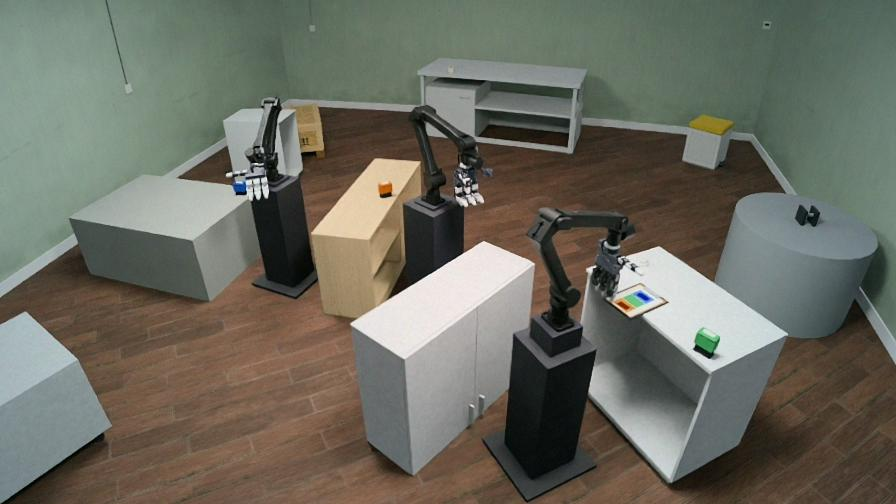

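>>> {"method": "move", "body": {
  "arm1": {"target": [-0.575, 1.088, 0.88, 0, 0.7071, -0.7071, 0], "speed": 0.15}
}}

>>> {"method": "move", "body": {
  "arm1": {"target": [-0.575, 1.088, 0.818, 0, 0.7071, -0.7071, 0], "speed": 0.1},
  "cameras": ["arm1_cam_wrist", "room_a"]
}}

Scene clock: 992.70 s.
Joint torques (N m): arm1=[1.14 -5.13 5.3 0.54 -0.02 0.04] | arm2=[-0.38 -5.6 6.89 0.08 0.01 0.21] | arm3=[-0.38 -3.55 8.12 3.21 -0.18 -0.02]
Heat: arm1: hottest joint3_rad 43 °C; arm2: hottest joint2_rad 37 °C; arm3: hottest joint3_rad 40 °C.
move: arm1 done
Joint velocities: within noise
arm1.joint_positions: joint1_rad=+0.123 joint2_rad=+1.191 joint3_rad=+0.574 joint4_rad=-0.954 joint5_rad=+0.001 joint6_rad=+0.121 hand_index_mcp=+0.753 hand_index_abd=+0.003 hand_index_pip=+0.580 hand_index_dip=+0.699 hand_middle_mcp=+0.753 hand_middle_abd=+0.002 hand_middle_pip=+0.580 hand_middle_dip=+0.698 hand_ring_mcp=+0.753 hand_ring_abd=+0.001 hand_ring_pip=+0.575 hand_ring_dip=+0.696 hand_thumb_cmc=+0.709 hand_thumb_axl=+0.680 hand_thumb_mcp=+0.218 hand_thumb_ipl=+0.164 hand_current_limit=+0.400 hand_speed=-0.600
arm1.joint_status: not commanded
arm1.hand_state: goal,goal,goal,goal,goal,goal,goal,goal,goal,goal,goal,goal,goal,goal,goal,goal
arm1.index_mcp_current_ma: 0
arm1.index_abd_current_ma: 1
arm1.index_pip_current_ma: 1
arm1.index_dip_current_ma: 1
arm1.middle_mcp_current_ma: 0
arm1.middle_abd_current_ma: 1
arm1.middle_pip_current_ma: 1
arm1.middle_dip_current_ma: 1
arm1.ring_mcp_current_ma: 0
arm1.ring_abd_current_ma: 0
arm1.ring_pip_current_ma: -2
arm1.ring_dip_current_ma: 0
arm1.thumb_cmc_current_ma: -1
arm1.thumb_axl_current_ma: 1
arm1.thumb_mcp_current_ma: -10
arm1.thumb_ipl_current_ma: -3
arm1.hand_goal_index_mcp: 0.754
arm1.hand_goal_index_abd: 0.000
arm1.hand_goal_index_pip: 0.578
arm1.hand_goal_index_dip: 0.696
arm1.hand_goal_middle_mcp: 0.754
arm1.hand_goal_middle_abd: 0.000
arm1.hand_goal_middle_pip: 0.578
arm1.hand_goal_middle_dip: 0.696
arm1.hand_goal_ring_mcp: 0.754
arm1.hand_goal_ring_abd: 0.000
arm1.hand_goal_ring_pip: 0.578
arm1.hand_goal_ring_dip: 0.696
arm1.hand_goal_thumb_cmc: 0.710
arm1.hand_goal_thumb_axl: 0.678
arm1.hand_goal_thumb_mcp: 0.226
arm1.hand_goal_thumb_ipl: 0.168
arm1.hand: x=-0.5750 y=+1.0901 z=+0.8830 quat_wxyz=(+0.000, -0.707, +0.707, +0.000) (m; scene frame)
arm1.hand_target: x=-0.5748 y=+1.0880 z=+0.8799 quat_wxyz=(+0.000, -0.707, +0.707, +0.000) (m; scene frame)
arm1.hand_status: done (0.004 m and 0.1 deg from the pose sent, 0.109 m and 0.1 deg at the start)
arm2, arm3: as last shown
pictures: none

Scene clock: 994.07 s.
Joint torques (N m): arm1=[1.08 -6.01 4.1 0.59 -0.01 0.02] | arm2=[-0.21 -5.54 6.9 0.12 0.01 0.22] | arm3=[-1.2 -3.14 8.27 3.28 -0.2 -0.04]
Heat: arm1: hottest joint3_rad 42 °C; arm2: hottest joint2_rad 37 °C; arm3: hottest joint3_rad 40 °C.
move: arm1 done
Joint velocities: within noise
arm1.joint_positions: joint1_rad=+0.123 joint2_rad=+1.360 joint3_rad=+0.496 joint4_rad=-0.706 joint5_rad=+0.001 joint6_rad=+0.121 hand_index_mcp=+0.753 hand_index_abd=+0.003 hand_index_pip=+0.580 hand_index_dip=+0.699 hand_middle_mcp=+0.753 hand_middle_abd=+0.002 hand_middle_pip=+0.580 hand_middle_dip=+0.698 hand_ring_mcp=+0.753 hand_ring_abd=+0.001 hand_ring_pip=+0.575 hand_ring_dip=+0.696 hand_thumb_cmc=+0.709 hand_thumb_axl=+0.680 hand_thumb_mcp=+0.218 hand_thumb_ipl=+0.164 hand_current_limit=+0.400 hand_speed=-0.600
arm1.joint_status: not commanded
arm1.hand_state: goal,goal,goal,goal,goal,goal,goal,goal,goal,goal,goal,goal,goal,goal,goal,goal
arm1.index_mcp_current_ma: 0
arm1.index_abd_current_ma: 1
arm1.index_pip_current_ma: 1
arm1.index_dip_current_ma: 1
arm1.middle_mcp_current_ma: 0
arm1.middle_abd_current_ma: 1
arm1.middle_pip_current_ma: 1
arm1.middle_dip_current_ma: 1
arm1.ring_mcp_current_ma: 0
arm1.ring_abd_current_ma: 0
arm1.ring_pip_current_ma: -2
arm1.ring_dip_current_ma: 0
arm1.thumb_cmc_current_ma: -1
arm1.thumb_axl_current_ma: 1
arm1.thumb_mcp_current_ma: -10
arm1.thumb_ipl_current_ma: -3
arm1.hand_goal_index_mcp: 0.754
arm1.hand_goal_index_abd: 0.000
arm1.hand_goal_index_pip: 0.578
arm1.hand_goal_index_dip: 0.696
arm1.hand_goal_middle_mcp: 0.754
arm1.hand_goal_middle_abd: 0.000
arm1.hand_goal_middle_pip: 0.578
arm1.hand_goal_middle_dip: 0.696
arm1.hand_goal_ring_mcp: 0.754
arm1.hand_goal_ring_abd: 0.000
arm1.hand_goal_ring_pip: 0.578
arm1.hand_goal_ring_dip: 0.696
arm1.hand_goal_thumb_cmc: 0.710
arm1.hand_goal_thumb_axl: 0.678
arm1.hand_goal_thumb_mcp: 0.226
arm1.hand_goal_thumb_ipl: 0.168
arm1.hand: x=-0.5763 y=+1.0900 z=+0.8212 quat_wxyz=(-0.001, -0.707, +0.707, +0.001) (m; scene frame)
arm1.hand_target: x=-0.5749 y=+1.0880 z=+0.8181 quat_wxyz=(+0.000, -0.707, +0.707, +0.000) (m; scene frame)
arm1.hand_status: done (0.004 m and 0.1 deg from the pose sent, 0.065 m and 0.1 deg at the start)
arm2.joint_positions: joint1_rad=+1.431 joint2_rad=+1.115 joint3_rad=+0.940 joint4_rad=-1.399 joint5_rad=+0.003 joint6_rad=+0.196 hand_index_mcp=+0.620 hand_index_abd=-0.001 hand_index_pip=-0.550 hand_index_dip=+0.700 hand_middle_mcp=+0.620 hand_middle_abd=+0.000 hand_middle_pip=-0.550 hand_middle_dip=+0.699 hand_ring_mcp=+0.620 hand_ring_abd=+0.000 hand_ring_pip=-0.550 hand_ring_dip=+0.696 hand_thumb_cmc=-0.571 hand_thumb_axl=+0.676 hand_thumb_mcp=+0.092 hand_thumb_ipl=-0.628 hand_current_limit=+0.750 hand_speed=-0.700
arm2.joint_status: not commanded
arm2.hand_state: goal,goal,goal,goal,goal,goal,goal,goal,goal,goal,goal,goal,goal,goal,goal,goal
arm2.index_mcp_current_ma: 0
arm2.index_abd_current_ma: 0
arm2.index_pip_current_ma: 0
arm2.index_dip_current_ma: 1
arm2.middle_mcp_current_ma: 0
arm2.middle_abd_current_ma: 0
arm2.middle_pip_current_ma: 0
arm2.middle_dip_current_ma: 1
arm2.ring_mcp_current_ma: 0
arm2.ring_abd_current_ma: 0
arm2.ring_pip_current_ma: 0
arm2.ring_dip_current_ma: 0
arm2.thumb_cmc_current_ma: 0
arm2.thumb_axl_current_ma: 0
arm2.thumb_mcp_current_ma: -4
arm2.thumb_ipl_current_ma: 1
arm2.hand_goal_index_mcp: 0.620
arm2.hand_goal_index_abd: 0.000
arm2.hand_goal_index_pip: -0.550
arm2.hand_goal_index_dip: 0.696
arm2.hand_goal_middle_mcp: 0.620
arm2.hand_goal_middle_abd: 0.000
arm2.hand_goal_middle_pip: -0.550
arm2.hand_goal_middle_dip: 0.696
arm2.hand_goal_ring_mcp: 0.620
arm2.hand_goal_ring_abd: 0.000
arm2.hand_goal_ring_pip: -0.550
arm2.hand_goal_ring_dip: 0.696
arm2.hand_goal_thumb_cmc: -0.570
arm2.hand_goal_thumb_axl: 0.678
arm2.hand_goal_thumb_mcp: 0.100
arm2.hand_goal_thumb_ipl: -0.630
arm2.hand: x=-0.2771 y=+0.2847 z=+1.0426 quat_wxyz=(+0.000, +0.001, +1.000, +0.001) (m; scene frame)
arm2.hand_target: x=-0.2800 y=+0.2801 z=+1.0450 quat_wxyz=(+0.000, +0.000, +1.000, +0.000) (m; scene frame)
arm2.hand_status: not commanded
arm3: as last shown
pictures: arm1_cam_wrist, room_a
camera_calibration:
arm1_cam_wrist: T_world_to_cam=[[-0.615015, 0.788513, 0.00187162, -1.18259], [0.571224, 0.443898, 0.690404, -0.761532], [0.543562, 0.425678, -0.723421, 0.568392], [0, 0, 0, 1]] pos_world=[-0.601259, 1.02857, 0.939166]

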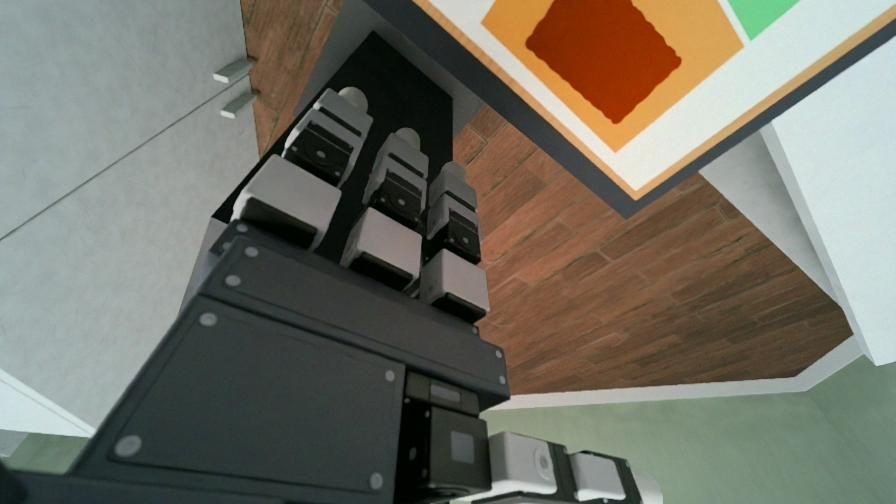

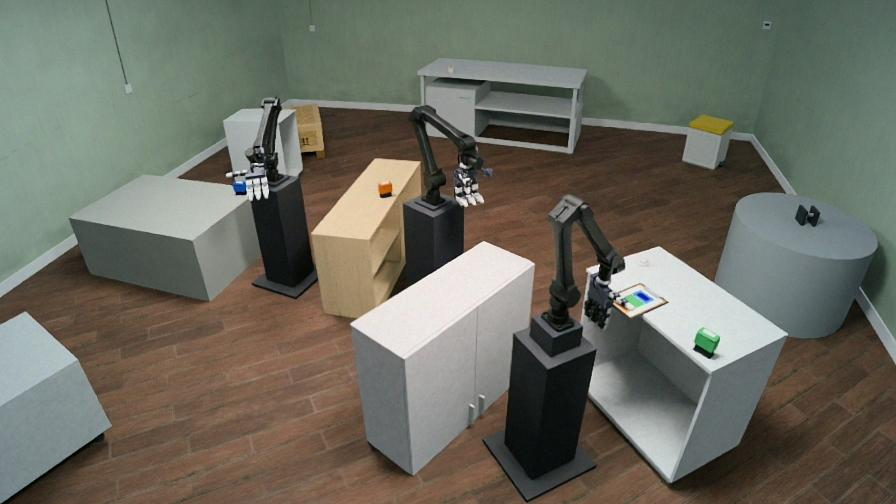

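>>> {"method": "move", "body": {
  "arm1": {"target": [-0.640, 1.088, 0.816, 0, 0.7071, -0.7071, 0], "speed": 0.08, "joints": {"hand_ring_mcp": 1.0}}
}}

>>> {"method": "move", "body": {
  "arm1": {"target": [-0.692, 1.088, 0.816, 0, 0.7071, -0.7071, 0], "speed": 0.05},
  "cameras": ["arm1_cam_wrist", "room_a"]
}}

Scene clock: 998.63 s.
Joint torques (N m): arm1=[-0.03 -7.12 6.93 0.08 0 -0.15] | arm2=[-0.38 -5.6 6.9 0.08 0 0.2] | arm3=[-1.32 -2.49 8.08 2.88 -0.26 -0.01]
Heat: arm1: hottest joint3_rad 42 °C; arm2: hottest joint2_rad 37 °C; arm3: hottest joint3_rad 40 °C.
move: arm1 off_target
Joint velocities: within noise
arm1.joint_positions: joint1_rad=+0.113 joint2_rad=+1.520 joint3_rad=+0.619 joint4_rad=-0.704 joint5_rad=+0.001 joint6_rad=+0.113 hand_index_mcp=+0.753 hand_index_abd=+0.003 hand_index_pip=+0.580 hand_index_dip=+0.699 hand_middle_mcp=+0.753 hand_middle_abd=+0.002 hand_middle_pip=+0.580 hand_middle_dip=+0.698 hand_ring_mcp=+0.989 hand_ring_abd=+0.001 hand_ring_pip=+0.575 hand_ring_dip=+0.696 hand_thumb_cmc=+0.709 hand_thumb_axl=+0.680 hand_thumb_mcp=+0.218 hand_thumb_ipl=+0.164 hand_current_limit=+0.400 hand_speed=-0.600
arm1.joint_status: all done
arm1.hand_state: goal,goal,goal,goal,goal,goal,goal,goal,goal,goal,goal,goal,goal,goal,goal,goal
arm1.index_mcp_current_ma: 0
arm1.index_abd_current_ma: 1
arm1.index_pip_current_ma: 1
arm1.index_dip_current_ma: 1
arm1.middle_mcp_current_ma: 0
arm1.middle_abd_current_ma: 1
arm1.middle_pip_current_ma: 1
arm1.middle_dip_current_ma: 1
arm1.ring_mcp_current_ma: -13
arm1.ring_abd_current_ma: 0
arm1.ring_pip_current_ma: -1
arm1.ring_dip_current_ma: 0
arm1.thumb_cmc_current_ma: -1
arm1.thumb_axl_current_ma: 1
arm1.thumb_mcp_current_ma: -10
arm1.thumb_ipl_current_ma: -3
arm1.hand_goal_index_mcp: 0.754
arm1.hand_goal_index_abd: 0.000
arm1.hand_goal_index_pip: 0.578
arm1.hand_goal_index_dip: 0.696
arm1.hand_goal_middle_mcp: 0.754
arm1.hand_goal_middle_abd: 0.000
arm1.hand_goal_middle_pip: 0.578
arm1.hand_goal_middle_dip: 0.696
arm1.hand_goal_ring_mcp: 1.000
arm1.hand_goal_ring_abd: 0.000
arm1.hand_goal_ring_pip: 0.578
arm1.hand_goal_ring_dip: 0.696
arm1.hand_goal_thumb_cmc: 0.710
arm1.hand_goal_thumb_axl: 0.678
arm1.hand_goal_thumb_mcp: 0.226
arm1.hand_goal_thumb_ipl: 0.168
arm1.hand: x=-0.6181 y=+1.0881 z=+0.8067 quat_wxyz=(+0.013, -0.707, +0.708, -0.010) (m; scene frame)
arm1.hand_target: x=-0.6391 y=+1.0882 z=+0.8165 quat_wxyz=(+0.000, -0.707, +0.707, +0.000) (m; scene frame)
arm1.hand_status: off_target (0.024 m and 1.9 deg from the pose sent, 0.064 m and 0.1 deg at the start)
arm2, arm3: as last shown
pictures: none

Scene clock: 1000.37 s.
Joint torques (N m): arm1=[-0.26 -9.41 8.51 0.54 0.09 -0.15] | arm2=[-0.38 -5.71 6.83 0.06 0 0.21] | arm3=[-1.38 -3.14 7.97 3.12 -0.22 -0.01]
Heat: arm1: hottest joint3_rad 42 °C; arm2: hottest joint2_rad 37 °C; arm3: hottest joint3_rad 40 °C.
move: arm1 off_target
Joint velocities: within noise
arm1.joint_positions: joint1_rad=+0.101 joint2_rad=+1.627 joint3_rad=+0.740 joint4_rad=-0.754 joint5_rad=-0.001 joint6_rad=+0.099 hand_index_mcp=+0.757 hand_index_abd=+0.002 hand_index_pip=+0.578 hand_index_dip=+0.698 hand_middle_mcp=+0.767 hand_middle_abd=+0.001 hand_middle_pip=+0.578 hand_middle_dip=+0.698 hand_ring_mcp=+0.994 hand_ring_abd=+0.001 hand_ring_pip=+0.576 hand_ring_dip=+0.696 hand_thumb_cmc=+0.708 hand_thumb_axl=+0.680 hand_thumb_mcp=+0.218 hand_thumb_ipl=+0.164 hand_current_limit=+0.400 hand_speed=-0.600
arm1.joint_status: not commanded
arm1.hand_state: goal,goal,goal,goal,goal,goal,goal,goal,goal,goal,goal,goal,goal,goal,goal,goal
arm1.index_mcp_current_ma: 2
arm1.index_abd_current_ma: 1
arm1.index_pip_current_ma: 0
arm1.index_dip_current_ma: 1
arm1.middle_mcp_current_ma: 15
arm1.middle_abd_current_ma: 0
arm1.middle_pip_current_ma: 0
arm1.middle_dip_current_ma: 1
arm1.ring_mcp_current_ma: -5
arm1.ring_abd_current_ma: 0
arm1.ring_pip_current_ma: -1
arm1.ring_dip_current_ma: 0
arm1.thumb_cmc_current_ma: -1
arm1.thumb_axl_current_ma: 1
arm1.thumb_mcp_current_ma: -10
arm1.thumb_ipl_current_ma: -3
arm1.hand_goal_index_mcp: 0.754
arm1.hand_goal_index_abd: 0.000
arm1.hand_goal_index_pip: 0.578
arm1.hand_goal_index_dip: 0.696
arm1.hand_goal_middle_mcp: 0.754
arm1.hand_goal_middle_abd: 0.000
arm1.hand_goal_middle_pip: 0.578
arm1.hand_goal_middle_dip: 0.696
arm1.hand_goal_ring_mcp: 1.000
arm1.hand_goal_ring_abd: 0.000
arm1.hand_goal_ring_pip: 0.578
arm1.hand_goal_ring_dip: 0.696
arm1.hand_goal_thumb_cmc: 0.710
arm1.hand_goal_thumb_axl: 0.678
arm1.hand_goal_thumb_mcp: 0.226
arm1.hand_goal_thumb_ipl: 0.168
arm1.hand: x=-0.6539 y=+1.0877 z=+0.8000 quat_wxyz=(+0.027, -0.707, +0.706, -0.022) (m; scene frame)
arm1.hand_target: x=-0.6898 y=+1.0882 z=+0.8178 quat_wxyz=(+0.000, -0.707, +0.707, +0.000) (m; scene frame)
arm1.hand_status: off_target (0.041 m and 4.0 deg from the pose sent, 0.074 m and 1.9 deg at the start)
arm2: as last shown
arm3.joint_positions: joint1_rad=+0.309 joint2_rad=+0.926 joint3_rad=+0.271 joint4_rad=+0.150 joint5_rad=-0.370 joint6_rad=-0.208 hand_index_mcp=+0.759 hand_index_abd=+0.001 hand_index_pip=+0.577 hand_index_dip=+0.696 hand_middle_mcp=+0.759 hand_middle_abd=+0.001 hand_middle_pip=+0.577 hand_middle_dip=+0.696 hand_ring_mcp=+0.760 hand_ring_abd=+0.001 hand_ring_pip=+0.577 hand_ring_dip=+0.696 hand_thumb_cmc=+0.719 hand_thumb_axl=+0.677 hand_thumb_mcp=+0.225 hand_thumb_ipl=+0.168 hand_current_limit=+0.400 hand_speed=-0.600
arm3.joint_status: not commanded
arm3.hand_state: goal,goal,goal,goal,goal,goal,goal,goal,goal,goal,goal,goal,goal,goal,goal,goal
arm3.index_mcp_current_ma: 2
arm3.index_abd_current_ma: 0
arm3.index_pip_current_ma: 0
arm3.index_dip_current_ma: 0
arm3.middle_mcp_current_ma: 2
arm3.middle_abd_current_ma: 0
arm3.middle_pip_current_ma: 0
arm3.middle_dip_current_ma: 0
arm3.ring_mcp_current_ma: 2
arm3.ring_abd_current_ma: 0
arm3.ring_pip_current_ma: 0
arm3.ring_dip_current_ma: 0
arm3.thumb_cmc_current_ma: 2
arm3.thumb_axl_current_ma: 0
arm3.thumb_mcp_current_ma: 0
arm3.thumb_ipl_current_ma: 0
arm3.hand_goal_index_mcp: 0.754
arm3.hand_goal_index_abd: 0.000
arm3.hand_goal_index_pip: 0.576
arm3.hand_goal_index_dip: 0.696
arm3.hand_goal_middle_mcp: 0.754
arm3.hand_goal_middle_abd: 0.000
arm3.hand_goal_middle_pip: 0.576
arm3.hand_goal_middle_dip: 0.696
arm3.hand_goal_ring_mcp: 0.754
arm3.hand_goal_ring_abd: 0.000
arm3.hand_goal_ring_pip: 0.576
arm3.hand_goal_ring_dip: 0.696
arm3.hand_goal_thumb_cmc: 0.714
arm3.hand_goal_thumb_axl: 0.678
arm3.hand_goal_thumb_mcp: 0.226
arm3.hand_goal_thumb_ipl: 0.168
arm3.hand: x=+0.6566 y=-0.6347 z=+0.9960 quat_wxyz=(+0.049, +0.069, +0.849, +0.522) (m; scene frame)
arm3.hand_target: x=+0.6600 y=-0.6374 z=+0.9905 quat_wxyz=(+0.048, +0.077, +0.849, +0.521) (m; scene frame)
arm3.hand_status: not commanded
pictures: arm1_cam_wrist, room_a
camera_calibration:
arm1_cam_wrist: T_world_to_cam=[[-0.613702, 0.788649, -0.0374539, -1.1964], [0.520648, 0.439903, 0.731718, -0.763237], [0.593545, 0.429557, -0.680577, 0.59038], [0, 0, 0, 1]] pos_world=[-0.687275, 1.02569, 0.915464]

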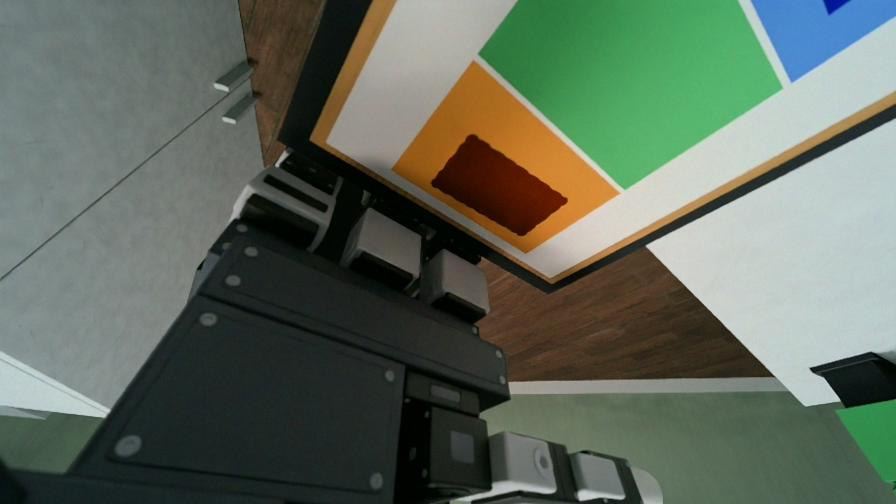

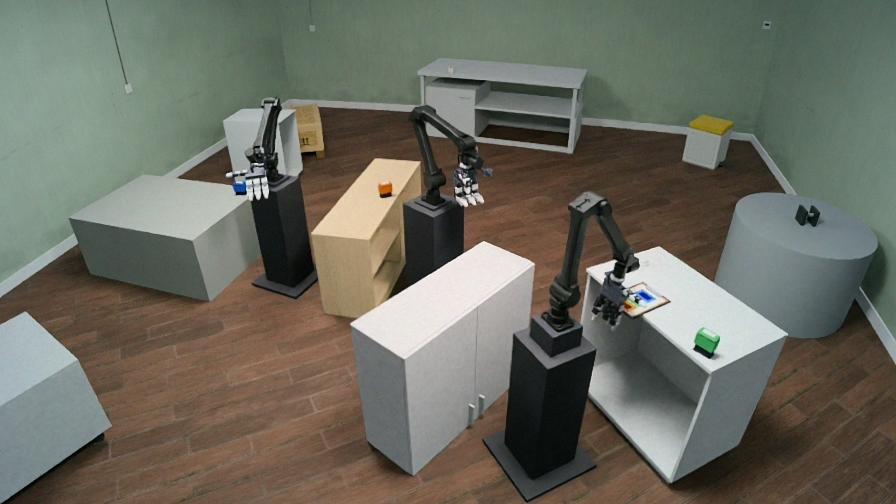

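>>> {"method": "move", "body": {
  "arm1": {"target": [-0.728, 1.088, 0.826, 0, 0.7071, -0.7071, 0], "speed": 0.06},
  "cameras": ["arm1_cam_wrist"]
}}

Scene clock: 1003.70 s.
Joint torques (N m): arm1=[-0.15 -10.46 8.54 0.17 0.09 -0.19] | arm2=[-0.26 -5.66 6.87 0.05 0 0.21] | arm3=[-0.44 -2.73 8.25 3.1 -0.21 -0.09]
Heat: arm1: hottest joint3_rad 42 °C; arm2: hottest joint2_rad 37 °C; arm3: hottest joint3_rad 40 °C.
move: arm1 off_target
Joint velocities: within noise
arm1.joint_positions: joint1_rad=+0.092 joint2_rad=+1.681 joint3_rad=+0.856 joint4_rad=-0.801 joint5_rad=-0.001 joint6_rad=+0.095 hand_index_mcp=+0.759 hand_index_abd=+0.002 hand_index_pip=+0.578 hand_index_dip=+0.698 hand_middle_mcp=+0.760 hand_middle_abd=+0.001 hand_middle_pip=+0.577 hand_middle_dip=+0.698 hand_ring_mcp=+0.993 hand_ring_abd=+0.001 hand_ring_pip=+0.576 hand_ring_dip=+0.696 hand_thumb_cmc=+0.708 hand_thumb_axl=+0.680 hand_thumb_mcp=+0.218 hand_thumb_ipl=+0.164 hand_current_limit=+0.400 hand_speed=-0.600
arm1.joint_status: not commanded
arm1.hand_state: goal,goal,goal,goal,goal,goal,goal,goal,goal,goal,goal,goal,goal,goal,goal,goal
arm1.index_mcp_current_ma: 4
arm1.index_abd_current_ma: 1
arm1.index_pip_current_ma: 0
arm1.index_dip_current_ma: 1
arm1.middle_mcp_current_ma: 5
arm1.middle_abd_current_ma: 0
arm1.middle_pip_current_ma: 0
arm1.middle_dip_current_ma: 1
arm1.ring_mcp_current_ma: -6
arm1.ring_abd_current_ma: 0
arm1.ring_pip_current_ma: -1
arm1.ring_dip_current_ma: 0
arm1.thumb_cmc_current_ma: -1
arm1.thumb_axl_current_ma: 1
arm1.thumb_mcp_current_ma: -10
arm1.thumb_ipl_current_ma: -3
arm1.hand_goal_index_mcp: 0.754
arm1.hand_goal_index_abd: 0.000
arm1.hand_goal_index_pip: 0.578
arm1.hand_goal_index_dip: 0.696
arm1.hand_goal_middle_mcp: 0.754
arm1.hand_goal_middle_abd: 0.000
arm1.hand_goal_middle_pip: 0.578
arm1.hand_goal_middle_dip: 0.696
arm1.hand_goal_ring_mcp: 1.000
arm1.hand_goal_ring_abd: 0.000
arm1.hand_goal_ring_pip: 0.578
arm1.hand_goal_ring_dip: 0.696
arm1.hand_goal_thumb_cmc: 0.710
arm1.hand_goal_thumb_axl: 0.678
arm1.hand_goal_thumb_mcp: 0.226
arm1.hand_goal_thumb_ipl: 0.168
arm1.hand: x=-0.6956 y=+1.0874 z=+0.8114 quat_wxyz=(+0.021, -0.705, +0.708, -0.018) (m; scene frame)
arm1.hand_target: x=-0.7263 y=+1.0882 z=+0.8272 quat_wxyz=(+0.000, -0.707, +0.707, +0.000) (m; scene frame)
arm1.hand_status: off_target (0.036 m and 3.1 deg from the pose sent, 0.079 m and 4.0 deg at the start)
arm2, arm3: as last shown
pictures: arm1_cam_wrist
camera_calibration:
arm1_cam_wrist: T_world_to_cam=[[-0.610283, 0.791633, -0.0295255, -1.22856], [0.533832, 0.438505, 0.723005, -0.73202], [0.585302, 0.425476, -0.690211, 0.629603], [0, 0, 0, 1]] pos_world=[-0.727498, 1.02568, 0.92754]

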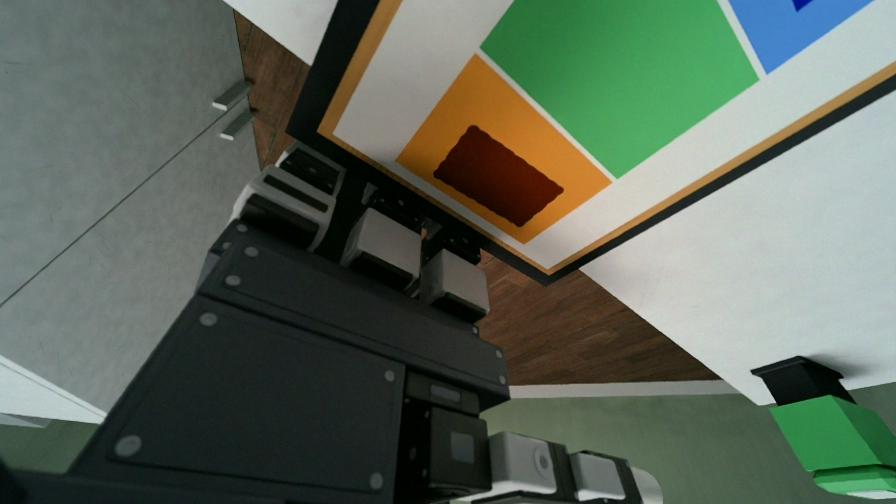

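>>> {"method": "move", "body": {
  "arm1": {"target": [-0.742, 1.088, 0.834, 0, 0.7071, -0.7071, 0], "speed": 0.06},
  "cameras": ["arm1_cam_wrist"]
}}

Scene clock: 1007.40 s.
Joint torques (N m): arm1=[0.03 -11.28 8.38 -0.08 0.09 -0.18] | arm2=[-0.56 -5.83 6.89 0.06 0.01 0.21] | arm3=[-0.67 -3.14 8.28 3.06 -0.22 0.01]
Heat: arm1: hottest joint3_rad 42 °C; arm2: hottest joint2_rad 37 °C; arm3: hottest joint3_rad 40 °C.
move: arm1 off_target
Joint velocities: within noise
arm1.joint_positions: joint1_rad=+0.088 joint2_rad=+1.699 joint3_rad=+0.909 joint4_rad=-0.827 joint5_rad=-0.001 joint6_rad=+0.091 hand_index_mcp=+0.759 hand_index_abd=+0.002 hand_index_pip=+0.578 hand_index_dip=+0.698 hand_middle_mcp=+0.759 hand_middle_abd=+0.001 hand_middle_pip=+0.577 hand_middle_dip=+0.698 hand_ring_mcp=+0.993 hand_ring_abd=+0.001 hand_ring_pip=+0.576 hand_ring_dip=+0.696 hand_thumb_cmc=+0.708 hand_thumb_axl=+0.680 hand_thumb_mcp=+0.218 hand_thumb_ipl=+0.164 hand_current_limit=+0.400 hand_speed=-0.600
arm1.joint_status: not commanded
arm1.hand_state: goal,goal,goal,goal,goal,goal,goal,goal,goal,goal,goal,goal,goal,goal,goal,goal
arm1.index_mcp_current_ma: 4
arm1.index_abd_current_ma: 1
arm1.index_pip_current_ma: 0
arm1.index_dip_current_ma: 1
arm1.middle_mcp_current_ma: 4
arm1.middle_abd_current_ma: 0
arm1.middle_pip_current_ma: 0
arm1.middle_dip_current_ma: 1
arm1.ring_mcp_current_ma: -6
arm1.ring_abd_current_ma: 0
arm1.ring_pip_current_ma: -1
arm1.ring_dip_current_ma: 0
arm1.thumb_cmc_current_ma: -1
arm1.thumb_axl_current_ma: 1
arm1.thumb_mcp_current_ma: -10
arm1.thumb_ipl_current_ma: -3
arm1.hand_goal_index_mcp: 0.754
arm1.hand_goal_index_abd: 0.000
arm1.hand_goal_index_pip: 0.578
arm1.hand_goal_index_dip: 0.696
arm1.hand_goal_middle_mcp: 0.754
arm1.hand_goal_middle_abd: 0.000
arm1.hand_goal_middle_pip: 0.578
arm1.hand_goal_middle_dip: 0.696
arm1.hand_goal_ring_mcp: 1.000
arm1.hand_goal_ring_abd: 0.000
arm1.hand_goal_ring_pip: 0.578
arm1.hand_goal_ring_dip: 0.696
arm1.hand_goal_thumb_cmc: 0.710
arm1.hand_goal_thumb_axl: 0.678
arm1.hand_goal_thumb_mcp: 0.226
arm1.hand_goal_thumb_ipl: 0.168
arm1.hand: x=-0.7141 y=+1.0872 z=+0.8190 quat_wxyz=(+0.017, -0.705, +0.709, -0.015) (m; scene frame)
arm1.hand_target: x=-0.7408 y=+1.0881 z=+0.8350 quat_wxyz=(+0.000, -0.707, +0.707, +0.000) (m; scene frame)
arm1.hand_status: off_target (0.032 m and 2.6 deg from the pose sent, 0.052 m and 3.1 deg at the start)
arm2, arm3: as last shown
pictures: arm1_cam_wrist
camera_calibration:
arm1_cam_wrist: T_world_to_cam=[[-0.610272, 0.791801, -0.0248919, -1.24351], [0.540284, 0.438986, 0.717903, -0.719281], [0.579363, 0.424667, -0.695698, 0.646842], [0, 0, 0, 1]] pos_world=[-0.74502, 1.02568, 0.935427]

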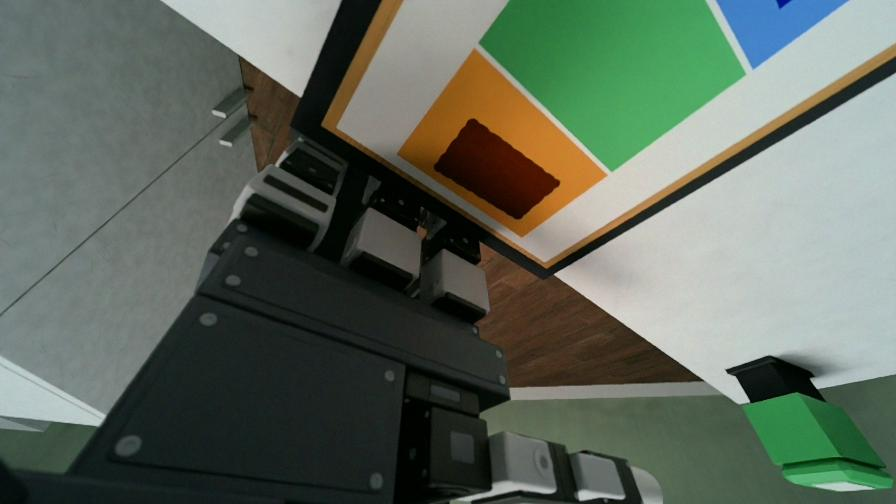

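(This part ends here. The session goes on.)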